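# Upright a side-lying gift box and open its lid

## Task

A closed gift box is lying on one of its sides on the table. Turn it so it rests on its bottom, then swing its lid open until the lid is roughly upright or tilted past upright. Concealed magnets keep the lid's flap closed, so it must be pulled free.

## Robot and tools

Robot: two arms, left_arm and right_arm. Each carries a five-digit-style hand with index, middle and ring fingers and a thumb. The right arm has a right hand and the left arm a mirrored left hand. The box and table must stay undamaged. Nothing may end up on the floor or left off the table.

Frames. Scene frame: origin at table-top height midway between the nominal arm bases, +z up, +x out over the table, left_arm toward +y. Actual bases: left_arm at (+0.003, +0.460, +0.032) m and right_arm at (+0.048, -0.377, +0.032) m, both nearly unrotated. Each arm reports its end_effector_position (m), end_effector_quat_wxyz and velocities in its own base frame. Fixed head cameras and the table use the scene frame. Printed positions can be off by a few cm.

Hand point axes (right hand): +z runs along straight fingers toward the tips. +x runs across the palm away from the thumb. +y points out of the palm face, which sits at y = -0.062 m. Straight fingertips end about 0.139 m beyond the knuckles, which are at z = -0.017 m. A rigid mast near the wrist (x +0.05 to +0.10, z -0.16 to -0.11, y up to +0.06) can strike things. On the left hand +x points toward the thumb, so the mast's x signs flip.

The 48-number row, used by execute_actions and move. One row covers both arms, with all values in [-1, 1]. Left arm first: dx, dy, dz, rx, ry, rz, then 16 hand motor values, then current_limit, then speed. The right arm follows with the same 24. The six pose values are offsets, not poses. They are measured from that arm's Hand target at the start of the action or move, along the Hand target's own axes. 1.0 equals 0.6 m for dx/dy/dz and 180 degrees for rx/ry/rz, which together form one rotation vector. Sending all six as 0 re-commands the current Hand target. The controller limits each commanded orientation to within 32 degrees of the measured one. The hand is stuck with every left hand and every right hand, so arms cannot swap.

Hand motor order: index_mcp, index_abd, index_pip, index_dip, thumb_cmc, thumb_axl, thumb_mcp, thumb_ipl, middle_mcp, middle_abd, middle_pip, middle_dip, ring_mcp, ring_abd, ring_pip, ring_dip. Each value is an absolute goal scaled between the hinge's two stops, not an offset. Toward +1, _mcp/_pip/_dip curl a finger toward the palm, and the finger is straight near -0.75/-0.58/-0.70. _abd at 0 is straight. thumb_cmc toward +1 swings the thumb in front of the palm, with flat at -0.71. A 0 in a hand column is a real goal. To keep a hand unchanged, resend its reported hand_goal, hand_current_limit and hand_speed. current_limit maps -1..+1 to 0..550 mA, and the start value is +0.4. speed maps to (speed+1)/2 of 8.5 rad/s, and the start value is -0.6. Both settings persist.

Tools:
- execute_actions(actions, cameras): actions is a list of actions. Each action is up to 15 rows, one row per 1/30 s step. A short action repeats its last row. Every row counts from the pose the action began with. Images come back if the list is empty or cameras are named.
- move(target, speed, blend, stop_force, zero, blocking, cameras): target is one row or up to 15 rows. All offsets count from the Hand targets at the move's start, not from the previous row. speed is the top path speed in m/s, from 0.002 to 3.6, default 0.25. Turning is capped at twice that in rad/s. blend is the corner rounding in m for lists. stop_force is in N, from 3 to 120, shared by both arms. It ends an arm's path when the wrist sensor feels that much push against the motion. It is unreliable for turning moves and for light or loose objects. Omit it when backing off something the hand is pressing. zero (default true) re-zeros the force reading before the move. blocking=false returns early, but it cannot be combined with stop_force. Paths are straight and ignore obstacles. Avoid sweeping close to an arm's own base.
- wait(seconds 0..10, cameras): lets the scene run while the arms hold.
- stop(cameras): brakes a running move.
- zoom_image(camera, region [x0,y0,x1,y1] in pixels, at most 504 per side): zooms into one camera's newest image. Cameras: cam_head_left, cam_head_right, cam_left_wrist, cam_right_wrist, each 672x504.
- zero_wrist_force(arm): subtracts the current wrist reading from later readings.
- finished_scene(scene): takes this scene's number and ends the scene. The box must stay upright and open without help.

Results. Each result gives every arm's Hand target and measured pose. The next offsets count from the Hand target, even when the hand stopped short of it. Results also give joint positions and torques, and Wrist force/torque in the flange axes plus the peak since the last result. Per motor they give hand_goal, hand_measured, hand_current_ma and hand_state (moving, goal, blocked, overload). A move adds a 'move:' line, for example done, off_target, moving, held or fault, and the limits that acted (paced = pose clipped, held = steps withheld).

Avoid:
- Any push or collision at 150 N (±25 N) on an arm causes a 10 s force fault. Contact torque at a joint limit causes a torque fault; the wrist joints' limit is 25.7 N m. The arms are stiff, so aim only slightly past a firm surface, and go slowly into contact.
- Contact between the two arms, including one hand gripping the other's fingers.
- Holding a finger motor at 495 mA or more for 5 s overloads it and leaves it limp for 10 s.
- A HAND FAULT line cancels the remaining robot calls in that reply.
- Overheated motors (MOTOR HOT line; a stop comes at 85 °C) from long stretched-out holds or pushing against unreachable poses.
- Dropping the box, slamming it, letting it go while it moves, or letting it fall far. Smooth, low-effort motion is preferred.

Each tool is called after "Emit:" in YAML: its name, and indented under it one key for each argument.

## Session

Emit:
execute_actions:
  actions: []

Emit:
zoom_image:
  camera: "cam_head_right"
  region: [220, 140, 420, 310]

Emit:
zoom_image:
  camera: "cam_head_left"
  region: [220, 140, 420, 310]

Scene clock: 0.00 s.
left_arm: end_effector_position=(+0.4063, +0.0850, +0.2300) hand_goal=(-0.754, +0.000, -0.576, -0.696, -0.714, -0.678, -0.226, -0.168, -0.754, +0.000, -0.576, -0.696, -0.754, +0.000, -0.576, -0.696) hand_measured=(-0.754, +0.000, -0.576, -0.696, -0.714, -0.678, -0.226, -0.168, -0.754, +0.000, -0.576, -0.696, -0.754, +0.000, -0.576, -0.696) hand_current_ma=(+0, +0, +0, +0, +0, +0, +0, +0, +0, +0, +0, +0, +0, +0, +0, +0) hand_state=(goal, goal, goal, goal, goal, goal, goal, goal, goal, goal, goal, goal, goal, goal, goal, goal) hand_current_limit=0.40 hand_speed=-0.60 end_effector_quat_wxyz=(+0.000, +0.000, +1.000, +0.000) | right_arm: end_effector_position=(+0.4063, -0.0850, +0.2300) hand_goal=(-0.754, +0.000, -0.576, -0.696, -0.714, -0.678, -0.226, -0.168, -0.754, +0.000, -0.576, -0.696, -0.754, +0.000, -0.576, -0.696) hand_measured=(-0.754, +0.000, -0.576, -0.696, -0.714, -0.678, -0.226, -0.168, -0.754, +0.000, -0.576, -0.696, -0.754, +0.000, -0.576, -0.696) hand_current_ma=(+0, +0, +0, +0, +0, +0, +0, +0, +0, +0, +0, +0, +0, +0, +0, +0) hand_state=(goal, goal, goal, goal, goal, goal, goal, goal, goal, goal, goal, goal, goal, goal, goal, goal) hand_current_limit=0.40 hand_speed=-0.60 end_effector_quat_wxyz=(+0.000, +1.000, +0.000, +0.000)
Joint positions: left_arm=[3.458 -1.419 -2.042 -1.252 1.571 -1.255] | right_arm=[-0.316 -1.723 2.042 -1.89 -1.571 1.255]
Joint velocities: within noise
Joint torques (N m): no reading
Wrist force (N): no reading
Wrist torque (N m): no reading
Wrist force, peak (N): no reading
Hand target: left_arm +0.4063, +0.0850, +0.2300; +0.000, +0.000, +1.000, +0.000 | right_arm +0.4063, -0.0850, +0.2300; +0.000, +1.000, +0.000, +0.000

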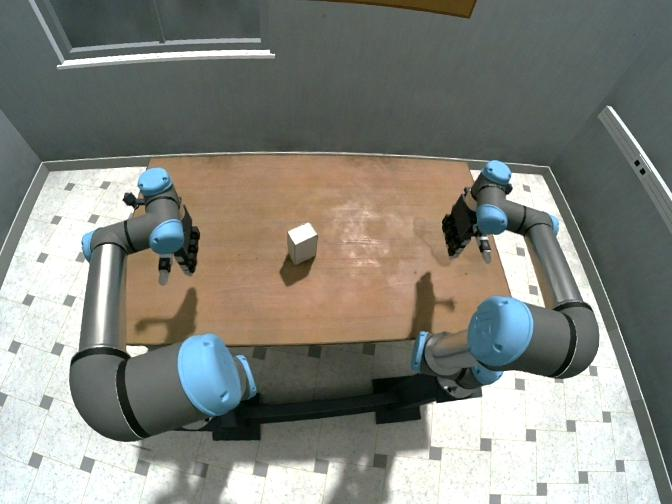

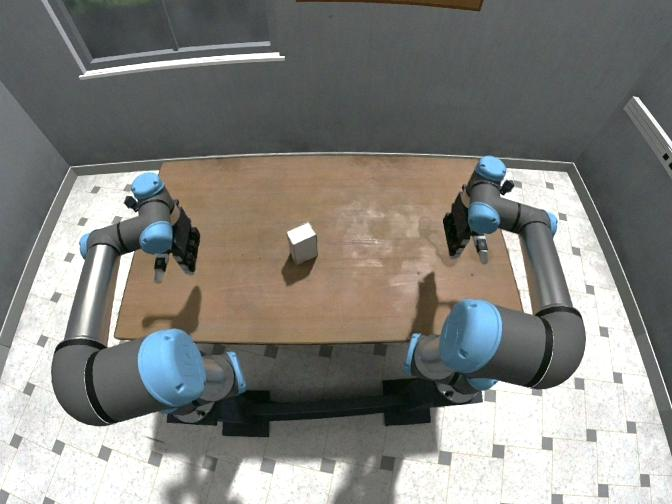

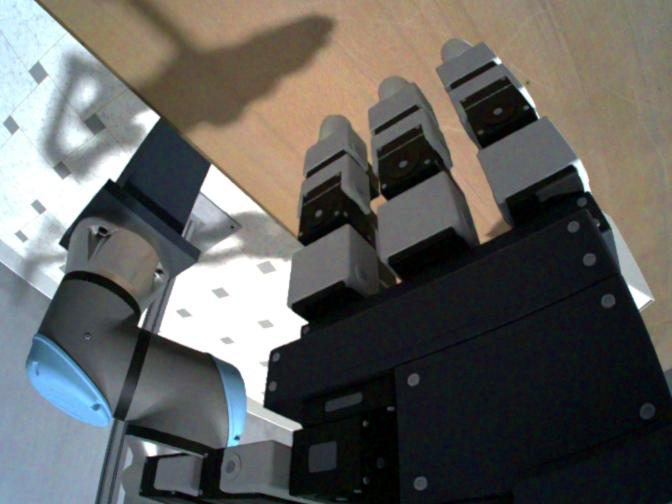

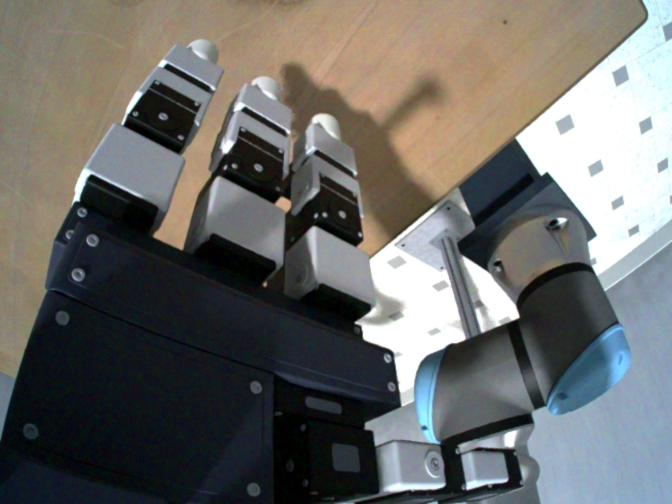

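Scaled by 2.520 from the camera's 672x504 image, which has a finer 960x720 frame.

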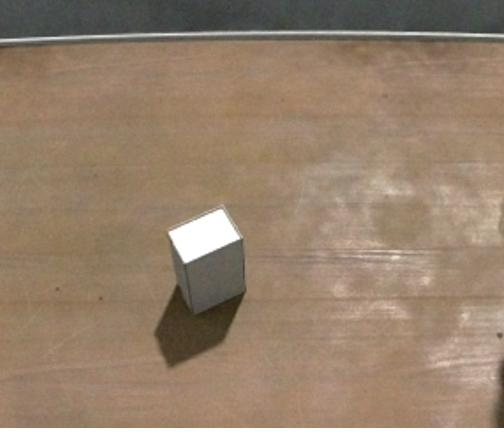

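Scaled by 2.520 from the camera's 672x504 image, which has a finer 960x720 frame.

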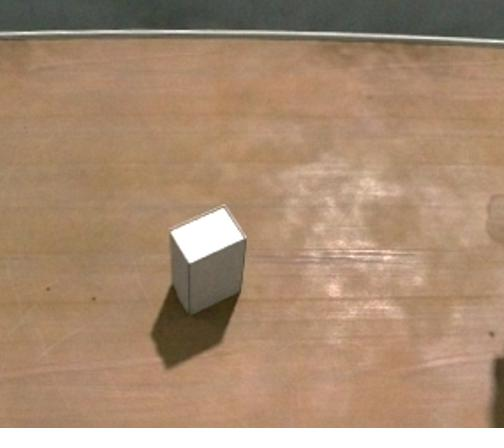

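Emit:
zoom_image:
  camera: "cam_head_right"
  region: [275, 210, 335, 275]

Emit:
zoom_image:
  camera: "cam_head_left"
  region: [275, 210, 335, 275]

Scaled by 7.754 from the camera's 672x504 image, which has a finer 960x720 frame.

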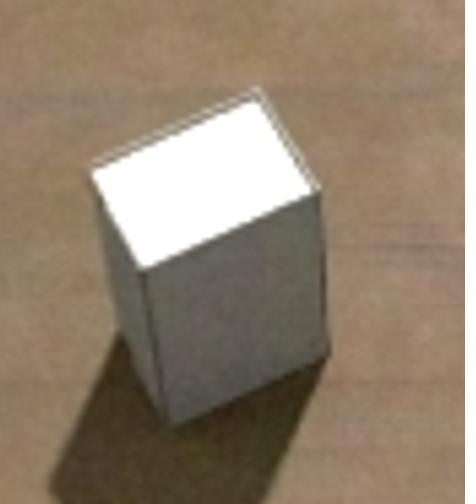

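Scaled by 7.754 from the camera's 672x504 image, which has a finer 960x720 frame.

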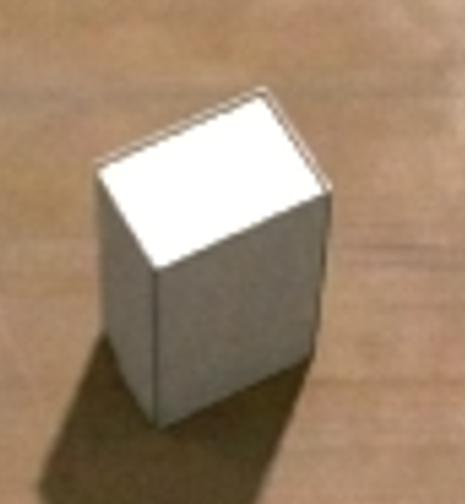

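Emit:
zoom_image:
  camera: "cam_head_left"
  region: [284, 218, 304, 240]

Emit:
zoom_image:
  camera: "cam_head_left"
  region: [284, 235, 320, 270]

Emit:
zoom_image:
  camera: "cam_head_right"
  region: [284, 218, 320, 250]

Scaled by 22.909 from the camera's 672x504 image, which has a finer 960x720 frame.

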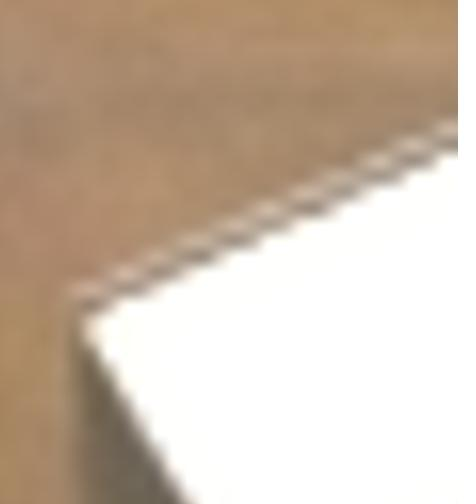

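Scaled by 14.000 from the camera's 672x504 image, which has a finer 960x720 frame.

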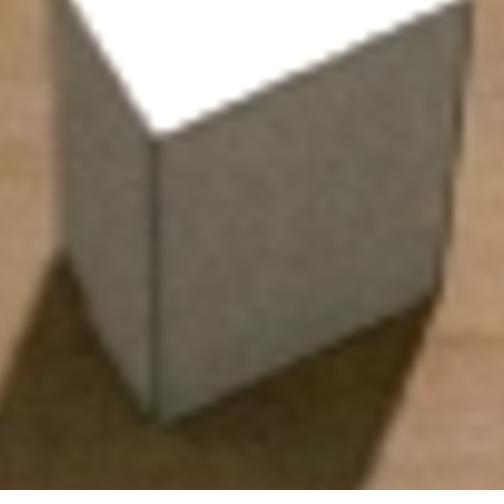

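Scaled by 14.000 from the camera's 672x504 image, which has a finer 960x720 frame.

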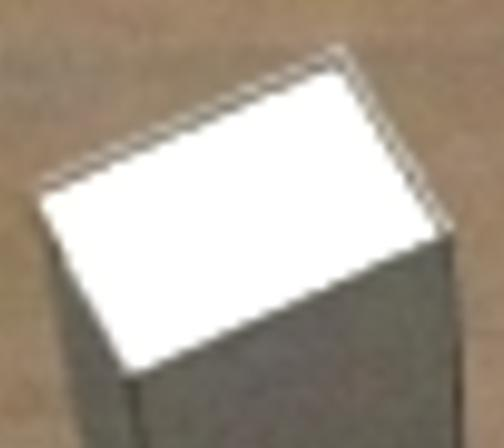

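Emit:
move:
  target: [-0.12,-0.5313,0.135,0,0,-0.6472,-0.754,0,-0.576,-0.696,-0.714,-0.678,-0.226,-0.168,-0.754,0,-0.576,-0.696,-0.754,0,-0.576,-0.696,0.4,-0.6,0.2872,-0.5822,0.2192,0.2454,-0.0578,-0.1395,0.342,0,0.737,0.174,-0.714,-0.678,-0.226,-0.168,-0.754,0,-0.576,-0.696,0.342,0,0.737,0.174,0.4,-0.6]
  speed: 0.6
  cameras: ["all"]

Emit:
zoom_image:
  camera: "cam_left_wrist"
  region: [0, 0, 336, 250]

Emit:
zoom_image:
  camera: "cam_head_right"
  region: [220, 150, 420, 310]

Scene clock: 111.57 s.
left_arm: end_effector_position=(+0.4783, -0.2337, +0.1490) hand_goal=(-0.754, +0.000, -0.576, -0.696, -0.714, -0.678, -0.226, -0.168, -0.754, +0.000, -0.576, -0.696, -0.754, +0.000, -0.576, -0.696) hand_measured=(-0.754, +0.000, -0.576, -0.696, -0.714, -0.678, -0.224, -0.168, -0.754, +0.000, -0.576, -0.696, -0.754, +0.000, -0.576, -0.696) hand_current_ma=(+0, +0, +0, +0, +0, +0, +0, +0, +0, +0, +0, +0, +0, +0, +0, +0) hand_state=(goal, goal, goal, goal, goal, goal, goal, goal, goal, goal, goal, goal, goal, goal, goal, goal) hand_current_limit=0.40 hand_speed=-0.60 end_effector_quat_wxyz=(+0.000, +0.850, -0.526, +0.000) | right_arm: end_effector_position=(+0.5786, +0.2643, +0.0985) hand_goal=(+0.342, +0.000, +0.736, +0.174, -0.714, -0.678, -0.226, -0.168, -0.754, +0.000, -0.576, -0.696, +0.342, +0.000, +0.736, +0.174) hand_measured=(+0.328, +0.000, +0.730, +0.172, -0.710, -0.678, -0.224, -0.168, -0.748, +0.000, -0.576, -0.696, +0.330, +0.000, +0.732, +0.172) hand_current_ma=(-5, +0, -1, +0, +0, +0, +0, +0, +1, +0, +0, +0, -5, +0, -1, +0) hand_state=(goal, goal, goal, goal, goal, goal, goal, goal, goal, goal, goal, goal, goal, goal, goal, goal) hand_current_limit=0.40 hand_speed=-0.60 end_effector_quat_wxyz=(-0.372, +0.899, +0.212, -0.088)
Joint positions: left_arm=[3.065 -1.845 -1.811 -1.056 1.571 -3.68] | right_arm=[0.076 -1.048 1.51 -1.672 -0.857 1.049]
Joint torques (N m): left_arm=[-11.43 23.25 13.71 3.73 1.89 -2.17] | right_arm=[9.27 -25.47 -26.58 0.01 3.91 -1.38]
Wrist force (N): left_arm=[-0.1 0.0 -0.1] | right_arm=[-0.2 -0.1 0.7]
Wrist torque (N m): left_arm=[-0.02 -0.01 0.05] | right_arm=[0.07 -0.08 0.17]
Wrist force, peak (N): left_arm=[0.1 0.6 -0.4] | right_arm=[0.5 0.0 1.2]
Hand target: left_arm +0.4783, -0.2338, +0.1490; +0.000, +0.850, -0.526, +0.000 | right_arm +0.5786, +0.2643, +0.0985; -0.372, +0.899, +0.212, -0.088
Off the commanded pose: left_arm 0.000 m, 0 deg | right_arm 0.000 m, 0 deg.
move: done
camera_calibration:
cam_left_wrist: T_world_to_cam=[[0.201599, 0.979013, -0.0298613, 0.10699], [0.680642, -0.118105, 0.723033, -0.514636], [0.704332, -0.166088, -0.690167, -0.144914], [0, 0, 0, 1]] pos_world=[0.430781, -0.189594, 0.275278]
cam_right_wrist: T_world_to_cam=[[-0.463413, -0.791265, -0.398934, 0.541393], [-0.305883, -0.279684, 0.910062, 0.113844], [-0.831676, 0.543761, -0.112425, 0.480568], [0, 0, 0, 1]] pos_world=[0.685388, 0.198912, 0.166403]

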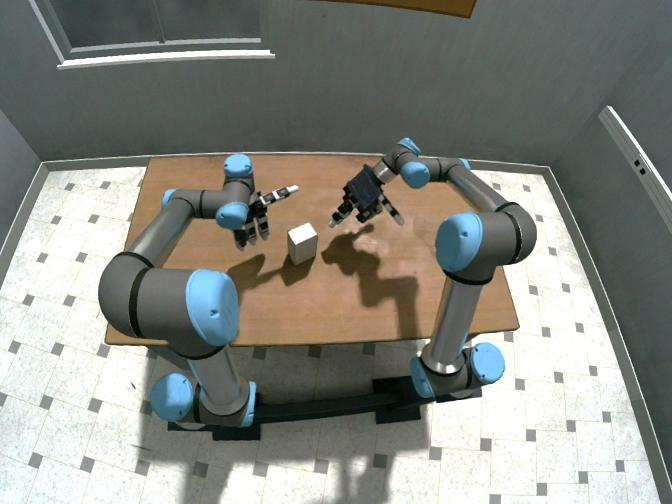

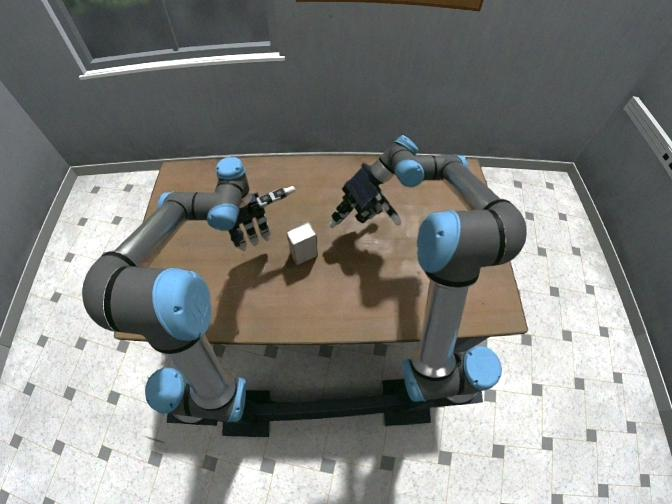

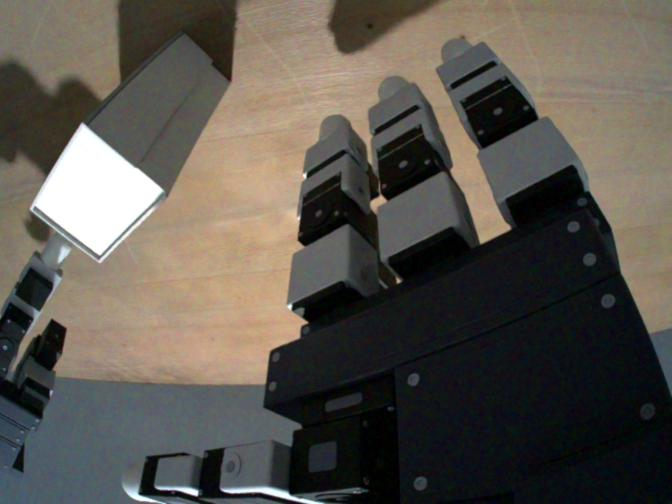

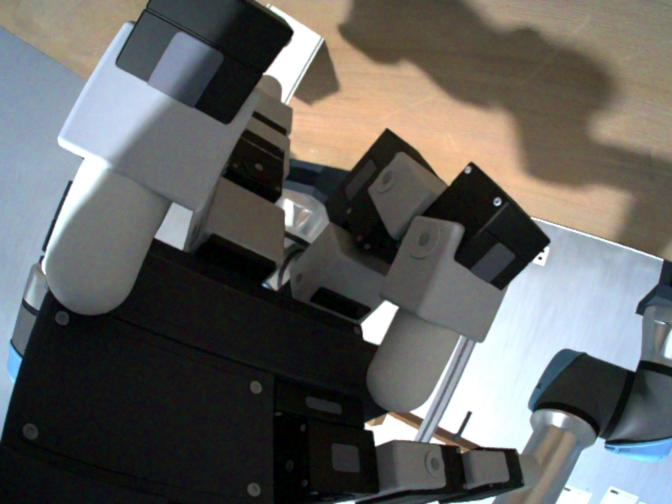

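Scaled by 1.500 from the camera's 672x504 image, which has a finer 960x720 frame.

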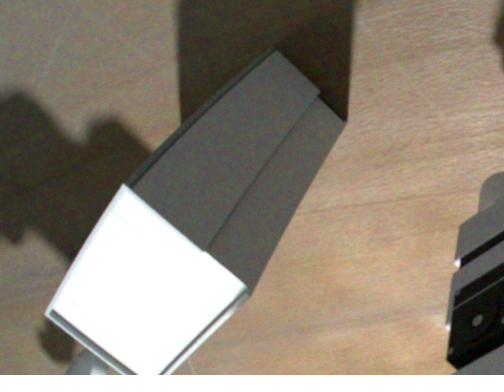

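Scaled by 2.520 from the camera's 672x504 image, which has a finer 960x720 frame.

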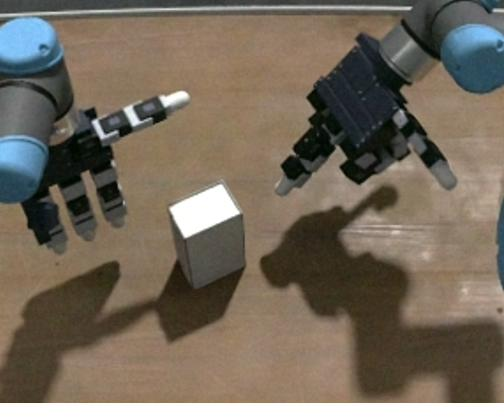

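Emit:
zoom_image:
  camera: "cam_left_wrist"
  region: [140, 20, 250, 100]

Emit:
zoom_image:
  camera: "cam_left_wrist"
  region: [60, 100, 190, 270]

Scaled by 4.582 from the camera's 672x504 image, which has a finer 960x720 frame.

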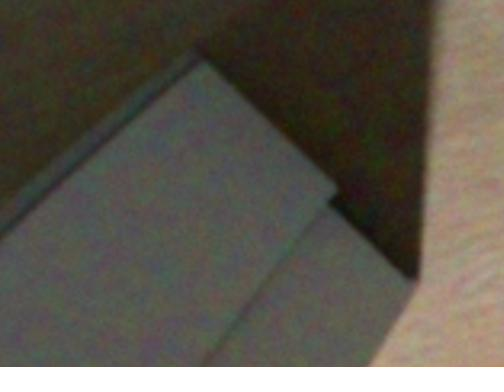

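Scaled by 2.965 from the camera's 672x504 image, which has a finer 960x720 frame.

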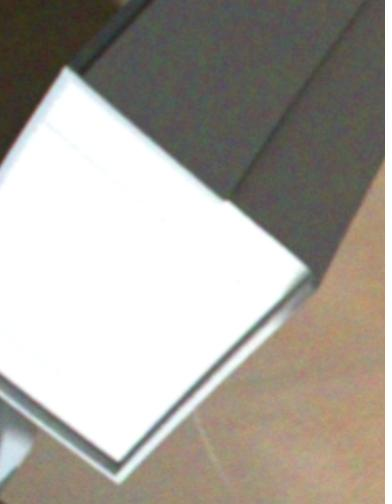

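Emit:
move:
  target: [0.0642,-0.0466,-0.095,-0.2234,0.1382,-0.3337,0.342,0,0.737,0.174,-0.714,-0.678,-0.226,-0.168,-0.754,0,-0.576,-0.696,0.342,0,0.737,0.174,0.4,-0.6,-0.0952,-0.0404,0.0404,0,0.1041,0.1041,0.342,0,0.736,0.174,-0.714,-0.678,-0.226,-0.168,-0.754,0,-0.576,-0.696,0.342,0,0.736,0.174,0.4,-0.6]
  speed: 0.4
  cameras: ["all"]

Emit:
zoom_image:
  camera: "cam_head_left"
  region: [240, 170, 380, 290]

Emit:
zoom_image:
  camera: "cam_head_right"
  region: [240, 170, 380, 290]

Scene clock: 161.67 s.
left_arm: end_effector_position=(+0.5205, -0.2558, +0.2060) hand_goal=(+0.342, +0.000, +0.736, +0.174, -0.714, -0.678, -0.226, -0.168, -0.754, +0.000, -0.576, -0.696, +0.342, +0.000, +0.736, +0.174) hand_measured=(+0.328, +0.000, +0.734, +0.172, -0.718, -0.678, -0.224, -0.168, -0.758, +0.000, -0.576, -0.696, +0.330, +0.000, +0.734, +0.172) hand_current_ma=(-3, +0, +0, +0, +0, +0, +0, +0, +0, +0, +0, +0, -3, +0, +0, +0) hand_state=(goal, goal, goal, goal, goal, goal, goal, goal, goal, goal, goal, goal, goal, goal, goal, goal) hand_current_limit=0.40 hand_speed=-0.60 end_effector_quat_wxyz=(+0.383, +0.924, +0.000, +0.000) | right_arm: end_effector_position=(+0.5122, +0.2695, +0.0985) hand_goal=(+0.342, +0.000, +0.736, +0.174, -0.714, -0.678, -0.226, -0.168, -0.754, +0.000, -0.576, -0.696, +0.342, +0.000, +0.736, +0.174) hand_measured=(+0.328, +0.000, +0.730, +0.172, -0.710, -0.678, -0.224, -0.168, -0.748, +0.000, -0.576, -0.696, +0.330, +0.000, +0.732, +0.172) hand_current_ma=(-5, +0, -1, +0, +0, +0, +0, +0, +1, +0, +0, +0, -5, +0, -1, +0) hand_state=(goal, goal, goal, goal, goal, goal, goal, goal, goal, goal, goal, goal, goal, goal, goal, goal) hand_current_limit=0.40 hand_speed=-0.60 end_effector_quat_wxyz=(-0.383, +0.924, +0.000, +0.000)
Joint positions: left_arm=[3.345 -1.765 -2.072 -1.075 0.806 -4.428] | right_arm=[0.063 -1.231 1.918 -2.32 -0.787 1.66]
Joint torques (N m): left_arm=[12.25 39.16 10.55 3.52 -3.46 -2.3] | right_arm=[9.45 -42.74 -10.44 -4.51 -1.64 1.72]
Wrist force (N): left_arm=[0.4 -1.4 -0.1] | right_arm=[0.0 0.3 0.1]
Wrist torque (N m): left_arm=[0.02 -0.05 0.14] | right_arm=[0.16 0.00 0.01]
Wrist force, peak (N): left_arm=[0.2 -1.6 -0.5] | right_arm=[-0.1 0.2 1.2]
Hand target: left_arm +0.5205, -0.2558, +0.2060; +0.383, +0.924, +0.000, +0.000 | right_arm +0.5122, +0.2695, +0.0985; -0.383, +0.924, +0.000, +0.000
Off the commanded pose: left_arm 0.000 m, 0 deg | right_arm 0.000 m, 0 deg.
move: done
camera_calibration:
cam_left_wrist: T_world_to_cam=[[-0.786304, 0.415466, -0.457291, 0.579837], [0.409565, 0.904659, 0.117677, -0.0597713], [0.462583, -0.0947599, -0.881497, 0.0445274], [0, 0, 0, 1]] pos_world=[0.459811, -0.18261, 0.311439]
cam_right_wrist: T_world_to_cam=[[-0.767724, -0.501452, -0.398931, 0.592555], [-0.398527, -0.113856, 0.910062, 0.0977833], [-0.501773, 0.857661, -0.112432, 0.169021], [0, 0, 0, 1]] pos_world=[0.578698, 0.163309, 0.166403]

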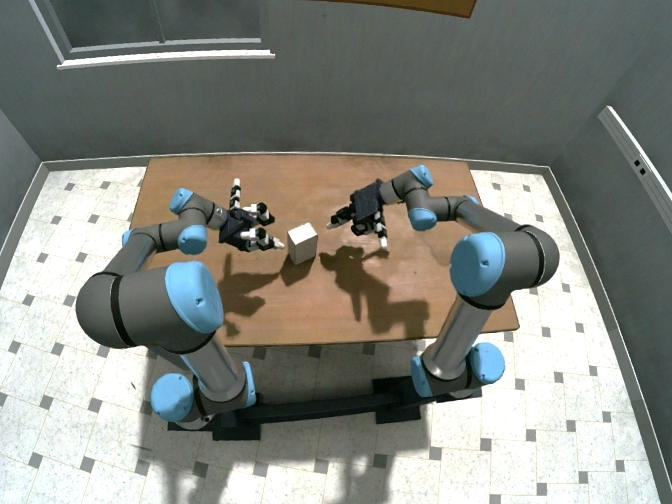

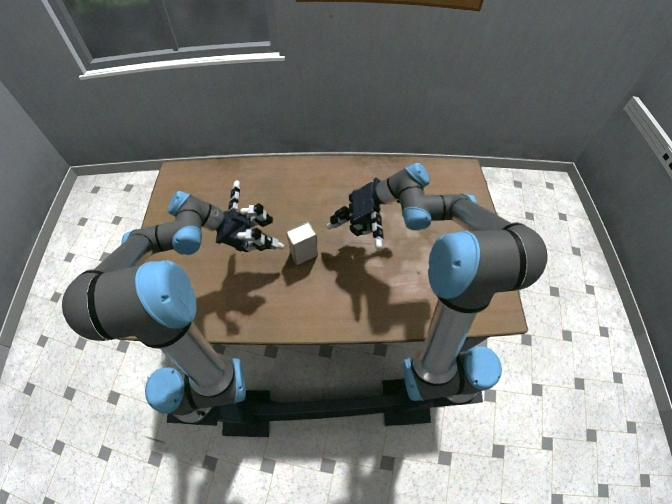

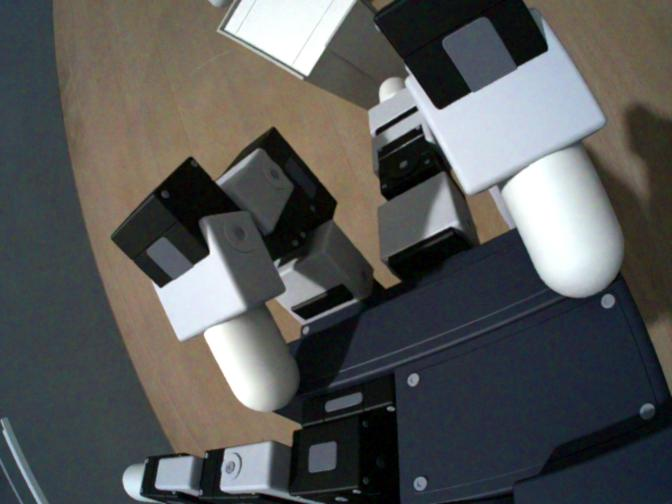

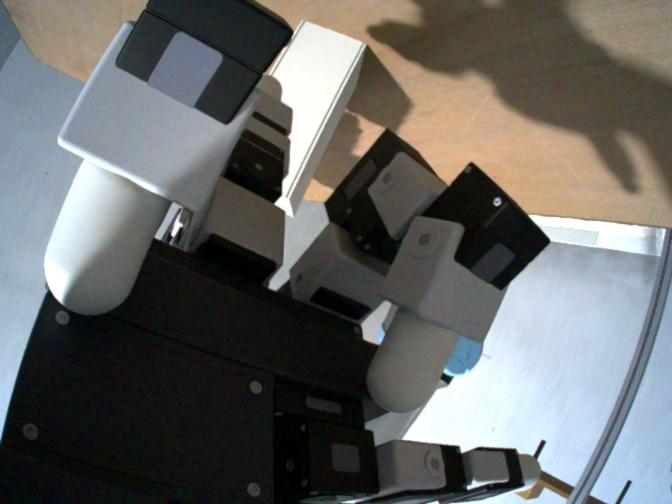

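Scaled by 3.600 from the camera's 672x504 image, which has a finer 960x720 frame.

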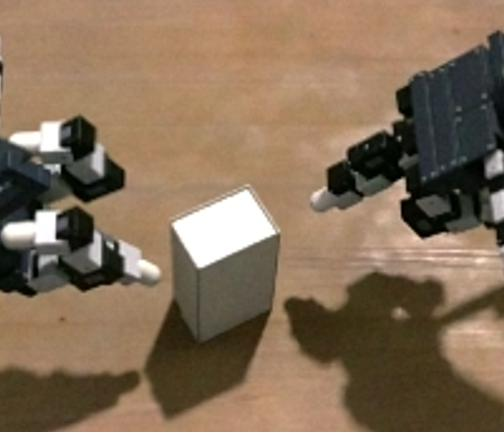

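Scaled by 3.600 from the camera's 672x504 image, which has a finer 960x720 frame.

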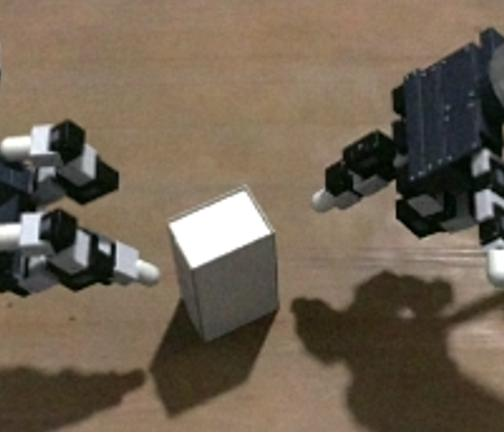

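Emit:
move:
  target: [-0.001,0.0232,0.0232,0,0,0,0.342,0,0.736,0.174,-0.714,-0.678,-0.226,-0.168,-0.754,0,-0.576,-0.696,0.342,0,0.736,0.174,0.4,-0.6,-0.0503,-0.0464,0.0464,0,0,0,0.342,0,0.736,0.174,-0.714,-0.678,-0.226,-0.168,-0.754,0,-0.576,-0.696,0.342,0,0.736,0.174,0.4,-0.6]
  speed: 0.12
  cameras: ["all"]

Emit:
zoom_image:
  camera: "cam_head_left"
  region: [260, 190, 350, 270]

Emit:
zoom_image:
  camera: "cam_head_right"
  region: [260, 190, 350, 270]

Scene clock: 181.00 s.
left_arm: end_effector_position=(+0.5199, -0.2754, +0.2060) hand_goal=(+0.342, +0.000, +0.736, +0.174, -0.714, -0.678, -0.226, -0.168, -0.754, +0.000, -0.576, -0.696, +0.342, +0.000, +0.736, +0.174) hand_measured=(+0.330, +0.000, +0.734, +0.172, -0.718, -0.678, -0.224, -0.168, -0.758, +0.000, -0.576, -0.696, +0.330, +0.000, +0.734, +0.172) hand_current_ma=(-3, +0, +0, +0, +0, +0, +0, +0, +0, +0, +0, +0, -3, +0, +0, +0) hand_state=(goal, goal, goal, goal, goal, goal, goal, goal, goal, goal, goal, goal, goal, goal, goal, goal) hand_current_limit=0.40 hand_speed=-0.60 end_effector_quat_wxyz=(+0.383, +0.924, +0.000, +0.000) | right_arm: end_effector_position=(+0.4821, +0.3088, +0.0985) hand_goal=(+0.342, +0.000, +0.736, +0.174, -0.714, -0.678, -0.226, -0.168, -0.754, +0.000, -0.576, -0.696, +0.342, +0.000, +0.736, +0.174) hand_measured=(+0.328, +0.000, +0.730, +0.172, -0.710, -0.678, -0.224, -0.168, -0.748, +0.000, -0.576, -0.696, +0.330, +0.000, +0.732, +0.172) hand_current_ma=(-5, +0, -1, +0, +0, +0, +0, +0, +1, +0, +0, +0, -4, +0, -1, +0) hand_state=(goal, goal, goal, goal, goal, goal, goal, goal, goal, goal, goal, goal, goal, goal, goal, goal) hand_current_limit=0.40 hand_speed=-0.60 end_effector_quat_wxyz=(-0.383, +0.924, +0.000, +0.000)
Joint positions: left_arm=[3.305 -1.773 -2.075 -1.026 0.799 -4.483] | right_arm=[0.142 -1.247 1.967 -2.43 -0.795 1.77]
Joint torques (N m): left_arm=[-12.55 16.81 10.97 3.37 -3.3 -2.54] | right_arm=[9.48 -41.41 -9.34 -4.5 -1.61 1.48]
Wrist force (N): left_arm=[0.2 -1.4 -0.2] | right_arm=[0.1 0.4 0.4]
Wrist torque (N m): left_arm=[0.04 -0.03 0.11] | right_arm=[0.16 -0.01 0.02]
Wrist force, peak (N): left_arm=[0.5 -2.0 -0.7] | right_arm=[-0.5 -0.1 0.9]
Hand target: left_arm +0.5199, -0.2754, +0.2060; +0.383, +0.924, +0.000, +0.000 | right_arm +0.4820, +0.3089, +0.0985; -0.383, +0.924, +0.000, +0.000
Off the commanded pose: left_arm 0.000 m, 0 deg | right_arm 0.000 m, 0 deg.
move: done
camera_calibration:
cam_left_wrist: T_world_to_cam=[[-0.786405, 0.415245, -0.457317, 0.587559], [0.409371, 0.904761, 0.117567, -0.0415603], [0.462582, -0.0947569, -0.881498, 0.0429396], [0, 0, 0, 1]] pos_world=[0.45921, -0.20231, 0.311438]
cam_right_wrist: T_world_to_cam=[[-0.767749, -0.50141, -0.398936, 0.589083], [-0.398532, -0.113845, 0.910061, 0.0902234], [-0.501731, 0.857687, -0.112424, 0.120131], [0, 0, 0, 1]] pos_world=[0.548498, 0.202609, 0.166403]

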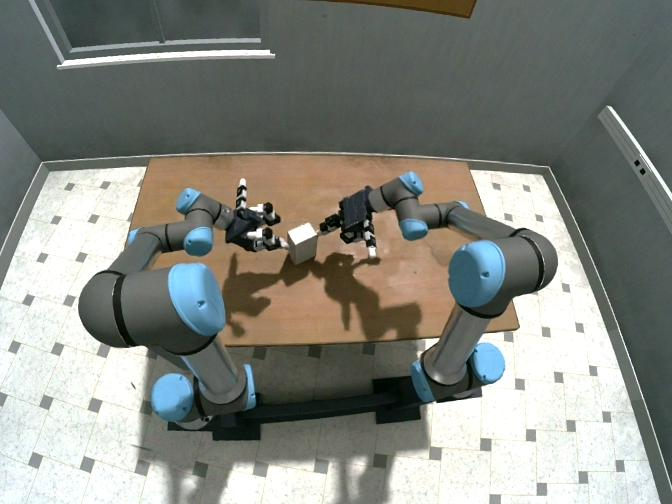

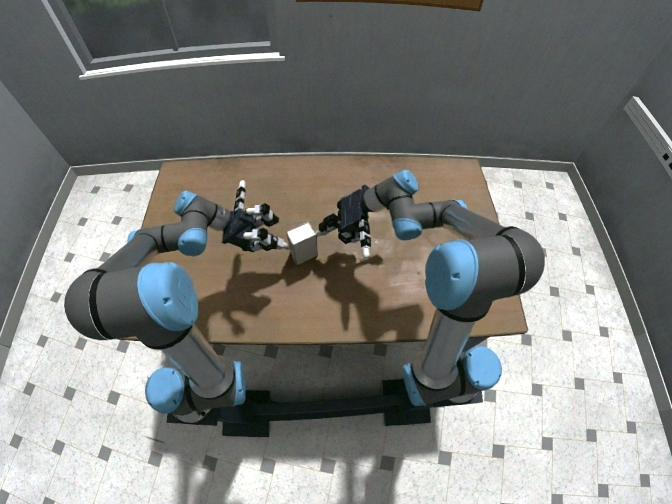

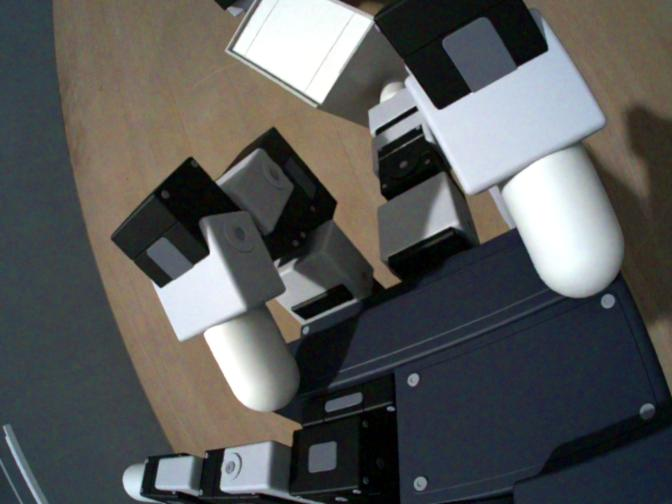

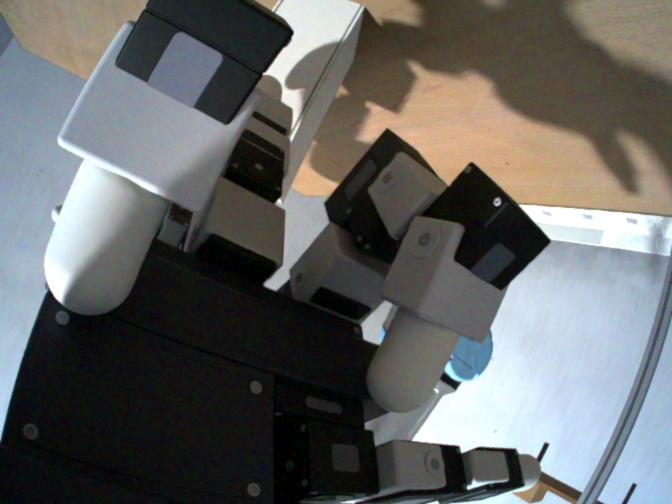

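Scaled by 5.600 from the camera's 672x504 image, which has a finer 960x720 frame.

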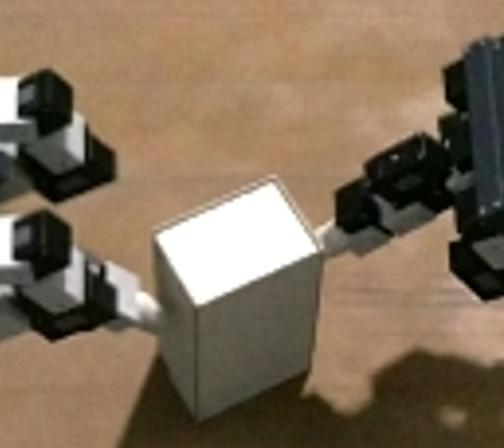

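Scaled by 5.600 from the camera's 672x504 image, which has a finer 960x720 frame.

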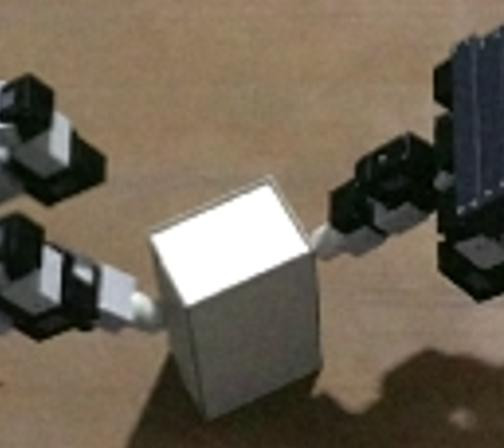

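Emit:
move:
  target: [0.0104,0.0147,0.0147,0,0,0,0.342,0,0.736,0.174,-0.714,-0.678,-0.226,-0.168,-0.754,0,-0.576,-0.696,0.342,0,0.736,0.174,0.4,-0.6,-0.0104,-0.0147,0.0147,0,0,0,0.342,0,0.736,0.174,-0.714,-0.678,-0.226,-0.168,-0.754,0,-0.576,-0.696,0.342,0,0.736,0.174,0.4,-0.6]
  speed: 0.02
  stop_force: 4
  cameras: ["cam_head_left", "cam_head_right"]

Emit:
zoom_image:
  camera: "cam_head_left"
  region: [260, 190, 350, 270]

Emit:
zoom_image:
  camera: "cam_head_right"
  region: [260, 190, 350, 270]

Scene clock: 191.87 s.
left_arm: end_effector_position=(+0.5237, -0.2830, +0.2060) hand_goal=(+0.342, +0.000, +0.736, +0.174, -0.714, -0.678, -0.226, -0.168, -0.754, +0.000, -0.576, -0.696, +0.342, +0.000, +0.736, +0.174) hand_measured=(+0.330, +0.000, +0.734, +0.172, -0.718, -0.678, -0.224, -0.168, -0.776, +0.016, -0.584, -0.696, +0.330, +0.000, +0.734, +0.172) hand_current_ma=(-3, +0, +0, +0, +0, +0, +0, +0, -7, +3, -1, +0, -3, +0, +0, +0) hand_state=(goal, goal, goal, goal, goal, goal, goal, goal, blocked, goal, goal, goal, goal, goal, goal, goal) hand_current_limit=0.40 hand_speed=-0.60 end_effector_quat_wxyz=(+0.383, +0.924, +0.000, +0.000) | right_arm: end_effector_position=(+0.4778, +0.3173, +0.0985) hand_goal=(+0.342, +0.000, +0.736, +0.174, -0.714, -0.678, -0.226, -0.168, -0.754, +0.000, -0.576, -0.696, +0.342, +0.000, +0.736, +0.174) hand_measured=(+0.328, +0.000, +0.730, +0.172, -0.710, -0.678, -0.224, -0.168, -0.728, +0.018, -0.568, -0.694, +0.330, +0.000, +0.732, +0.172) hand_current_ma=(-5, +0, -1, +0, +0, +0, +0, +0, +16, +6, +2, +0, -4, +0, -1, +0) hand_state=(goal, goal, goal, goal, goal, goal, goal, goal, blocked, goal, goal, goal, goal, goal, goal, goal) hand_current_limit=0.40 hand_speed=-0.60 end_effector_quat_wxyz=(-0.383, +0.924, +0.000, +0.000)
Joint positions: left_arm=[3.289 -1.785 -2.065 -1.008 0.796 -4.506] | right_arm=[0.159 -1.245 1.969 -2.451 -0.798 1.793]
Joint torques (N m): left_arm=[11.68 39.81 11.41 0.95 0.62 2.02] | right_arm=[-10.35 -41.22 -24.14 -0.53 4.16 -1.52]
Wrist force (N): left_arm=[-0.2 -1.8 -0.8] | right_arm=[0.3 0.7 0.3]
Wrist torque (N m): left_arm=[0.09 -0.06 -0.02] | right_arm=[0.13 0.03 0.21]
Wrist force, peak (N): left_arm=[-0.9 -2.6 -4.9] | right_arm=[1.6 1.6 -4.3]
Hand target: left_arm +0.5237, -0.2830, +0.2060; +0.383, +0.924, +0.000, +0.000 (not the last commanded pose) | right_arm +0.4778, +0.3173, +0.0985; -0.383, +0.924, +0.000, +0.000 (not the last commanded pose)
Off the commanded pose: left_arm 0.005 m, 0 deg | right_arm 0.005 m, 0 deg.
move: contact (left_arm, right_arm)
Images, in order (width x height): cam_head_left 672x504, cam_head_right 672x504.

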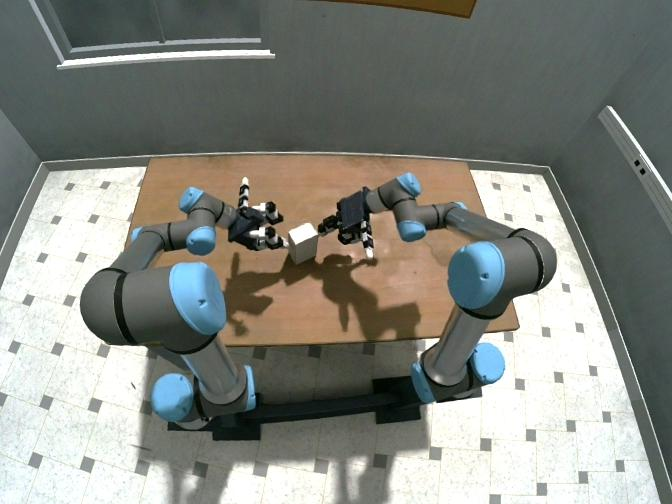

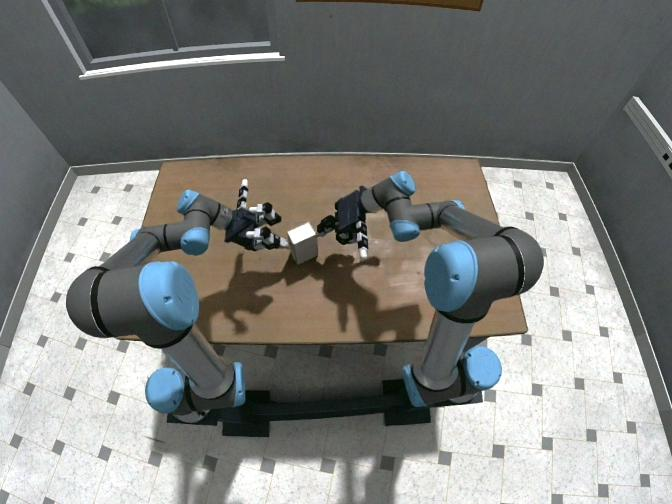

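Scaled by 5.600 from the camera's 672x504 image, which has a finer 960x720 frame.

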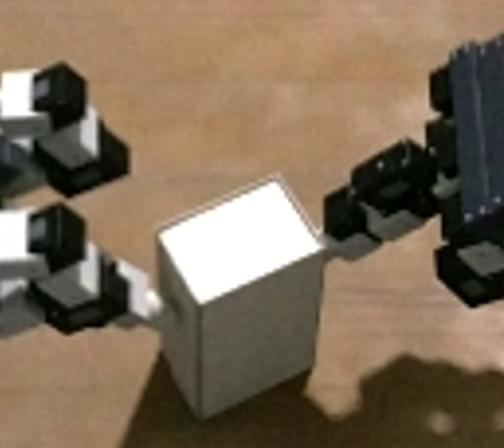

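Scaled by 5.600 from the camera's 672x504 image, which has a finer 960x720 frame.

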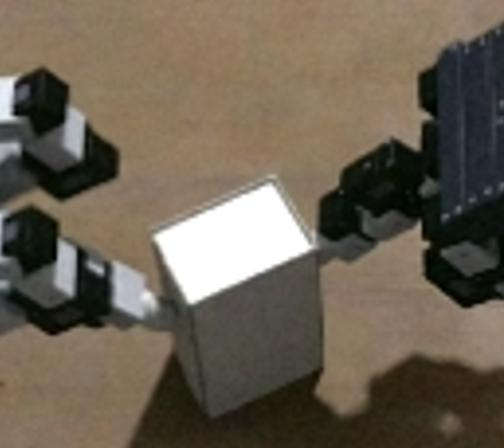

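Emit:
move:
  target:
    - [0.0011,0.0015,0.0015,0,0,0,0.342,0,0.736,0.174,-0.714,-0.678,-0.226,-0.168,-0.754,0,-0.576,-0.696,0.342,0,0.736,0.174,0.4,-0.6,-0.0011,-0.0015,0.0015,0,0,0,0.342,0,0.736,0.174,-0.714,-0.678,-0.226,-0.168,-0.754,0,-0.576,-0.696,0.342,0,0.736,0.174,0.4,-0.6]
    - [0.0418,-0.0076,-0.0172,0,0,0,0.342,0,0.736,0.174,-0.714,-0.678,-0.226,-0.168,-0.754,0,-0.576,-0.696,0.342,0,0.736,0.174,0.4,-0.6,0.0392,-0.0208,0.0112,0,0,0,0.342,0,0.736,0.174,-0.714,-0.678,-0.226,-0.168,-0.754,0,-0.576,-0.696,0.342,0,0.736,0.174,0.4,-0.6]
    - [0.0828,-0.0253,-0.0276,0,0,0,0.342,0,0.736,0.174,-0.714,-0.678,-0.226,-0.168,-0.754,0,-0.576,-0.696,0.342,0,0.736,0.174,0.4,-0.6,0.0797,-0.0318,0.0294,0,0,0,0.342,0,0.736,0.174,-0.714,-0.678,-0.226,-0.168,-0.754,0,-0.576,-0.696,0.342,0,0.736,0.174,0.4,-0.6]
  speed: 0.05
  blend: [0, 0.006, 0]
  cameras: ["cam_head_left", "cam_head_right"]

Emit:
zoom_image:
  camera: "cam_head_left"
  region: [250, 180, 350, 270]

Emit:
zoom_image:
  camera: "cam_head_right"
  region: [250, 180, 350, 270]

Scene clock: 217.90 s.
left_arm: end_effector_position=(+0.5733, -0.2606, +0.2070) hand_goal=(+0.342, +0.000, +0.736, +0.174, -0.714, -0.678, -0.226, -0.168, -0.754, +0.000, -0.576, -0.696, +0.342, +0.000, +0.736, +0.174) hand_measured=(+0.330, +0.000, +0.734, +0.172, -0.718, -0.678, -0.224, -0.168, -0.780, +0.026, -0.590, -0.700, +0.330, +0.000, +0.734, +0.172) hand_current_ma=(-3, +0, +0, +0, +0, +0, +0, +0, -11, +7, -2, +0, -3, +0, +0, +0) hand_state=(goal, goal, goal, goal, goal, goal, goal, goal, blocked, blocked, goal, goal, goal, goal, goal, goal) hand_current_limit=0.40 hand_speed=-0.60 end_effector_quat_wxyz=(+0.383, +0.924, +0.000, +0.000) | right_arm: end_effector_position=(+0.5255, +0.3432, +0.0995) hand_goal=(+0.342, +0.000, +0.736, +0.174, -0.714, -0.678, -0.226, -0.168, -0.754, +0.000, -0.576, -0.696, +0.342, +0.000, +0.736, +0.174) hand_measured=(+0.328, +0.000, +0.730, +0.172, -0.710, -0.678, -0.224, -0.168, -0.722, +0.018, -0.564, -0.692, +0.330, +0.000, +0.732, +0.172) hand_current_ma=(-5, +0, -1, +0, +0, +0, +0, +0, +24, +6, +4, +1, -4, +0, -1, +0) hand_state=(goal, goal, goal, goal, goal, goal, goal, goal, blocked, goal, goal, goal, goal, goal, goal, goal) hand_current_limit=0.40 hand_speed=-0.60 end_effector_quat_wxyz=(-0.383, +0.924, +0.000, +0.000)
Joint positions: left_arm=[3.316 -1.877 -1.927 -1.08 0.801 -4.468] | right_arm=[0.19 -1.136 1.808 -2.43 -0.803 1.836]
Joint torques (N m): left_arm=[11.36 22.07 27.07 0.92 0.41 2.01] | right_arm=[10.16 -19.48 -26.78 -0.64 -1.34 1.56]
Wrist force (N): left_arm=[-0.5 -2.5 -0.9] | right_arm=[0.4 1.1 -0.1]
Wrist torque (N m): left_arm=[0.15 -0.05 -0.04] | right_arm=[0.12 0.04 0.07]
Wrist force, peak (N): left_arm=[-1.0 -2.5 -6.8] | right_arm=[1.4 1.4 -4.9]
Hand target: left_arm +0.5734, -0.2606, +0.2070; +0.383, +0.924, +0.000, +0.000 | right_arm +0.5256, +0.3433, +0.0995; -0.383, +0.924, +0.000, +0.000
Off the commanded pose: left_arm 0.000 m, 0 deg | right_arm 0.000 m, 0 deg.
move: done
Images, in order (width x height): cam_head_left 672x504, cam_head_right 672x504.

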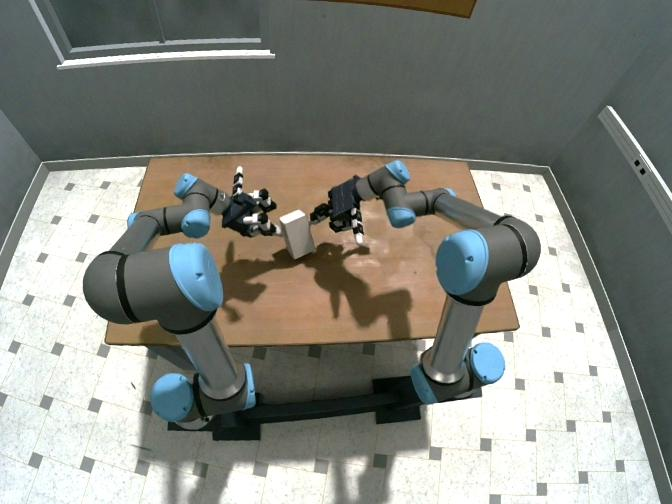

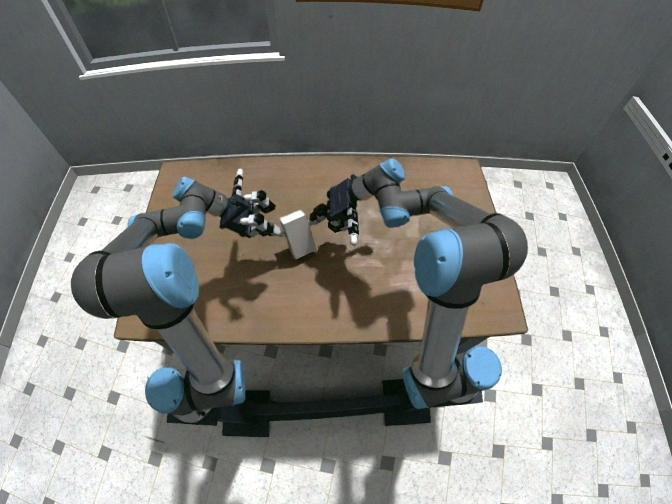

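Scaled by 5.040 from the camera's 672x504 image, which has a finer 960x720 frame.

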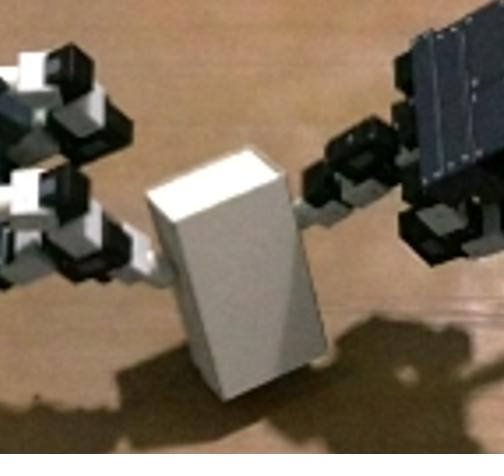

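Scaled by 5.040 from the camera's 672x504 image, which has a finer 960x720 frame.

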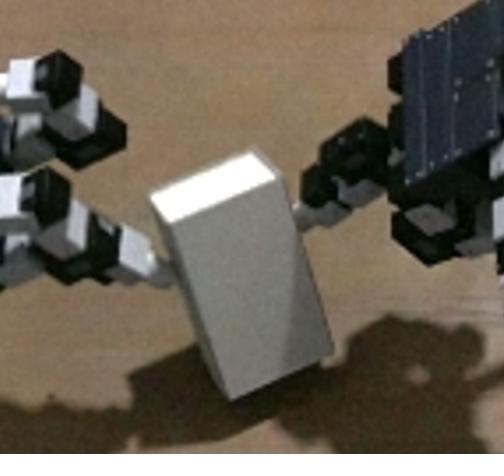

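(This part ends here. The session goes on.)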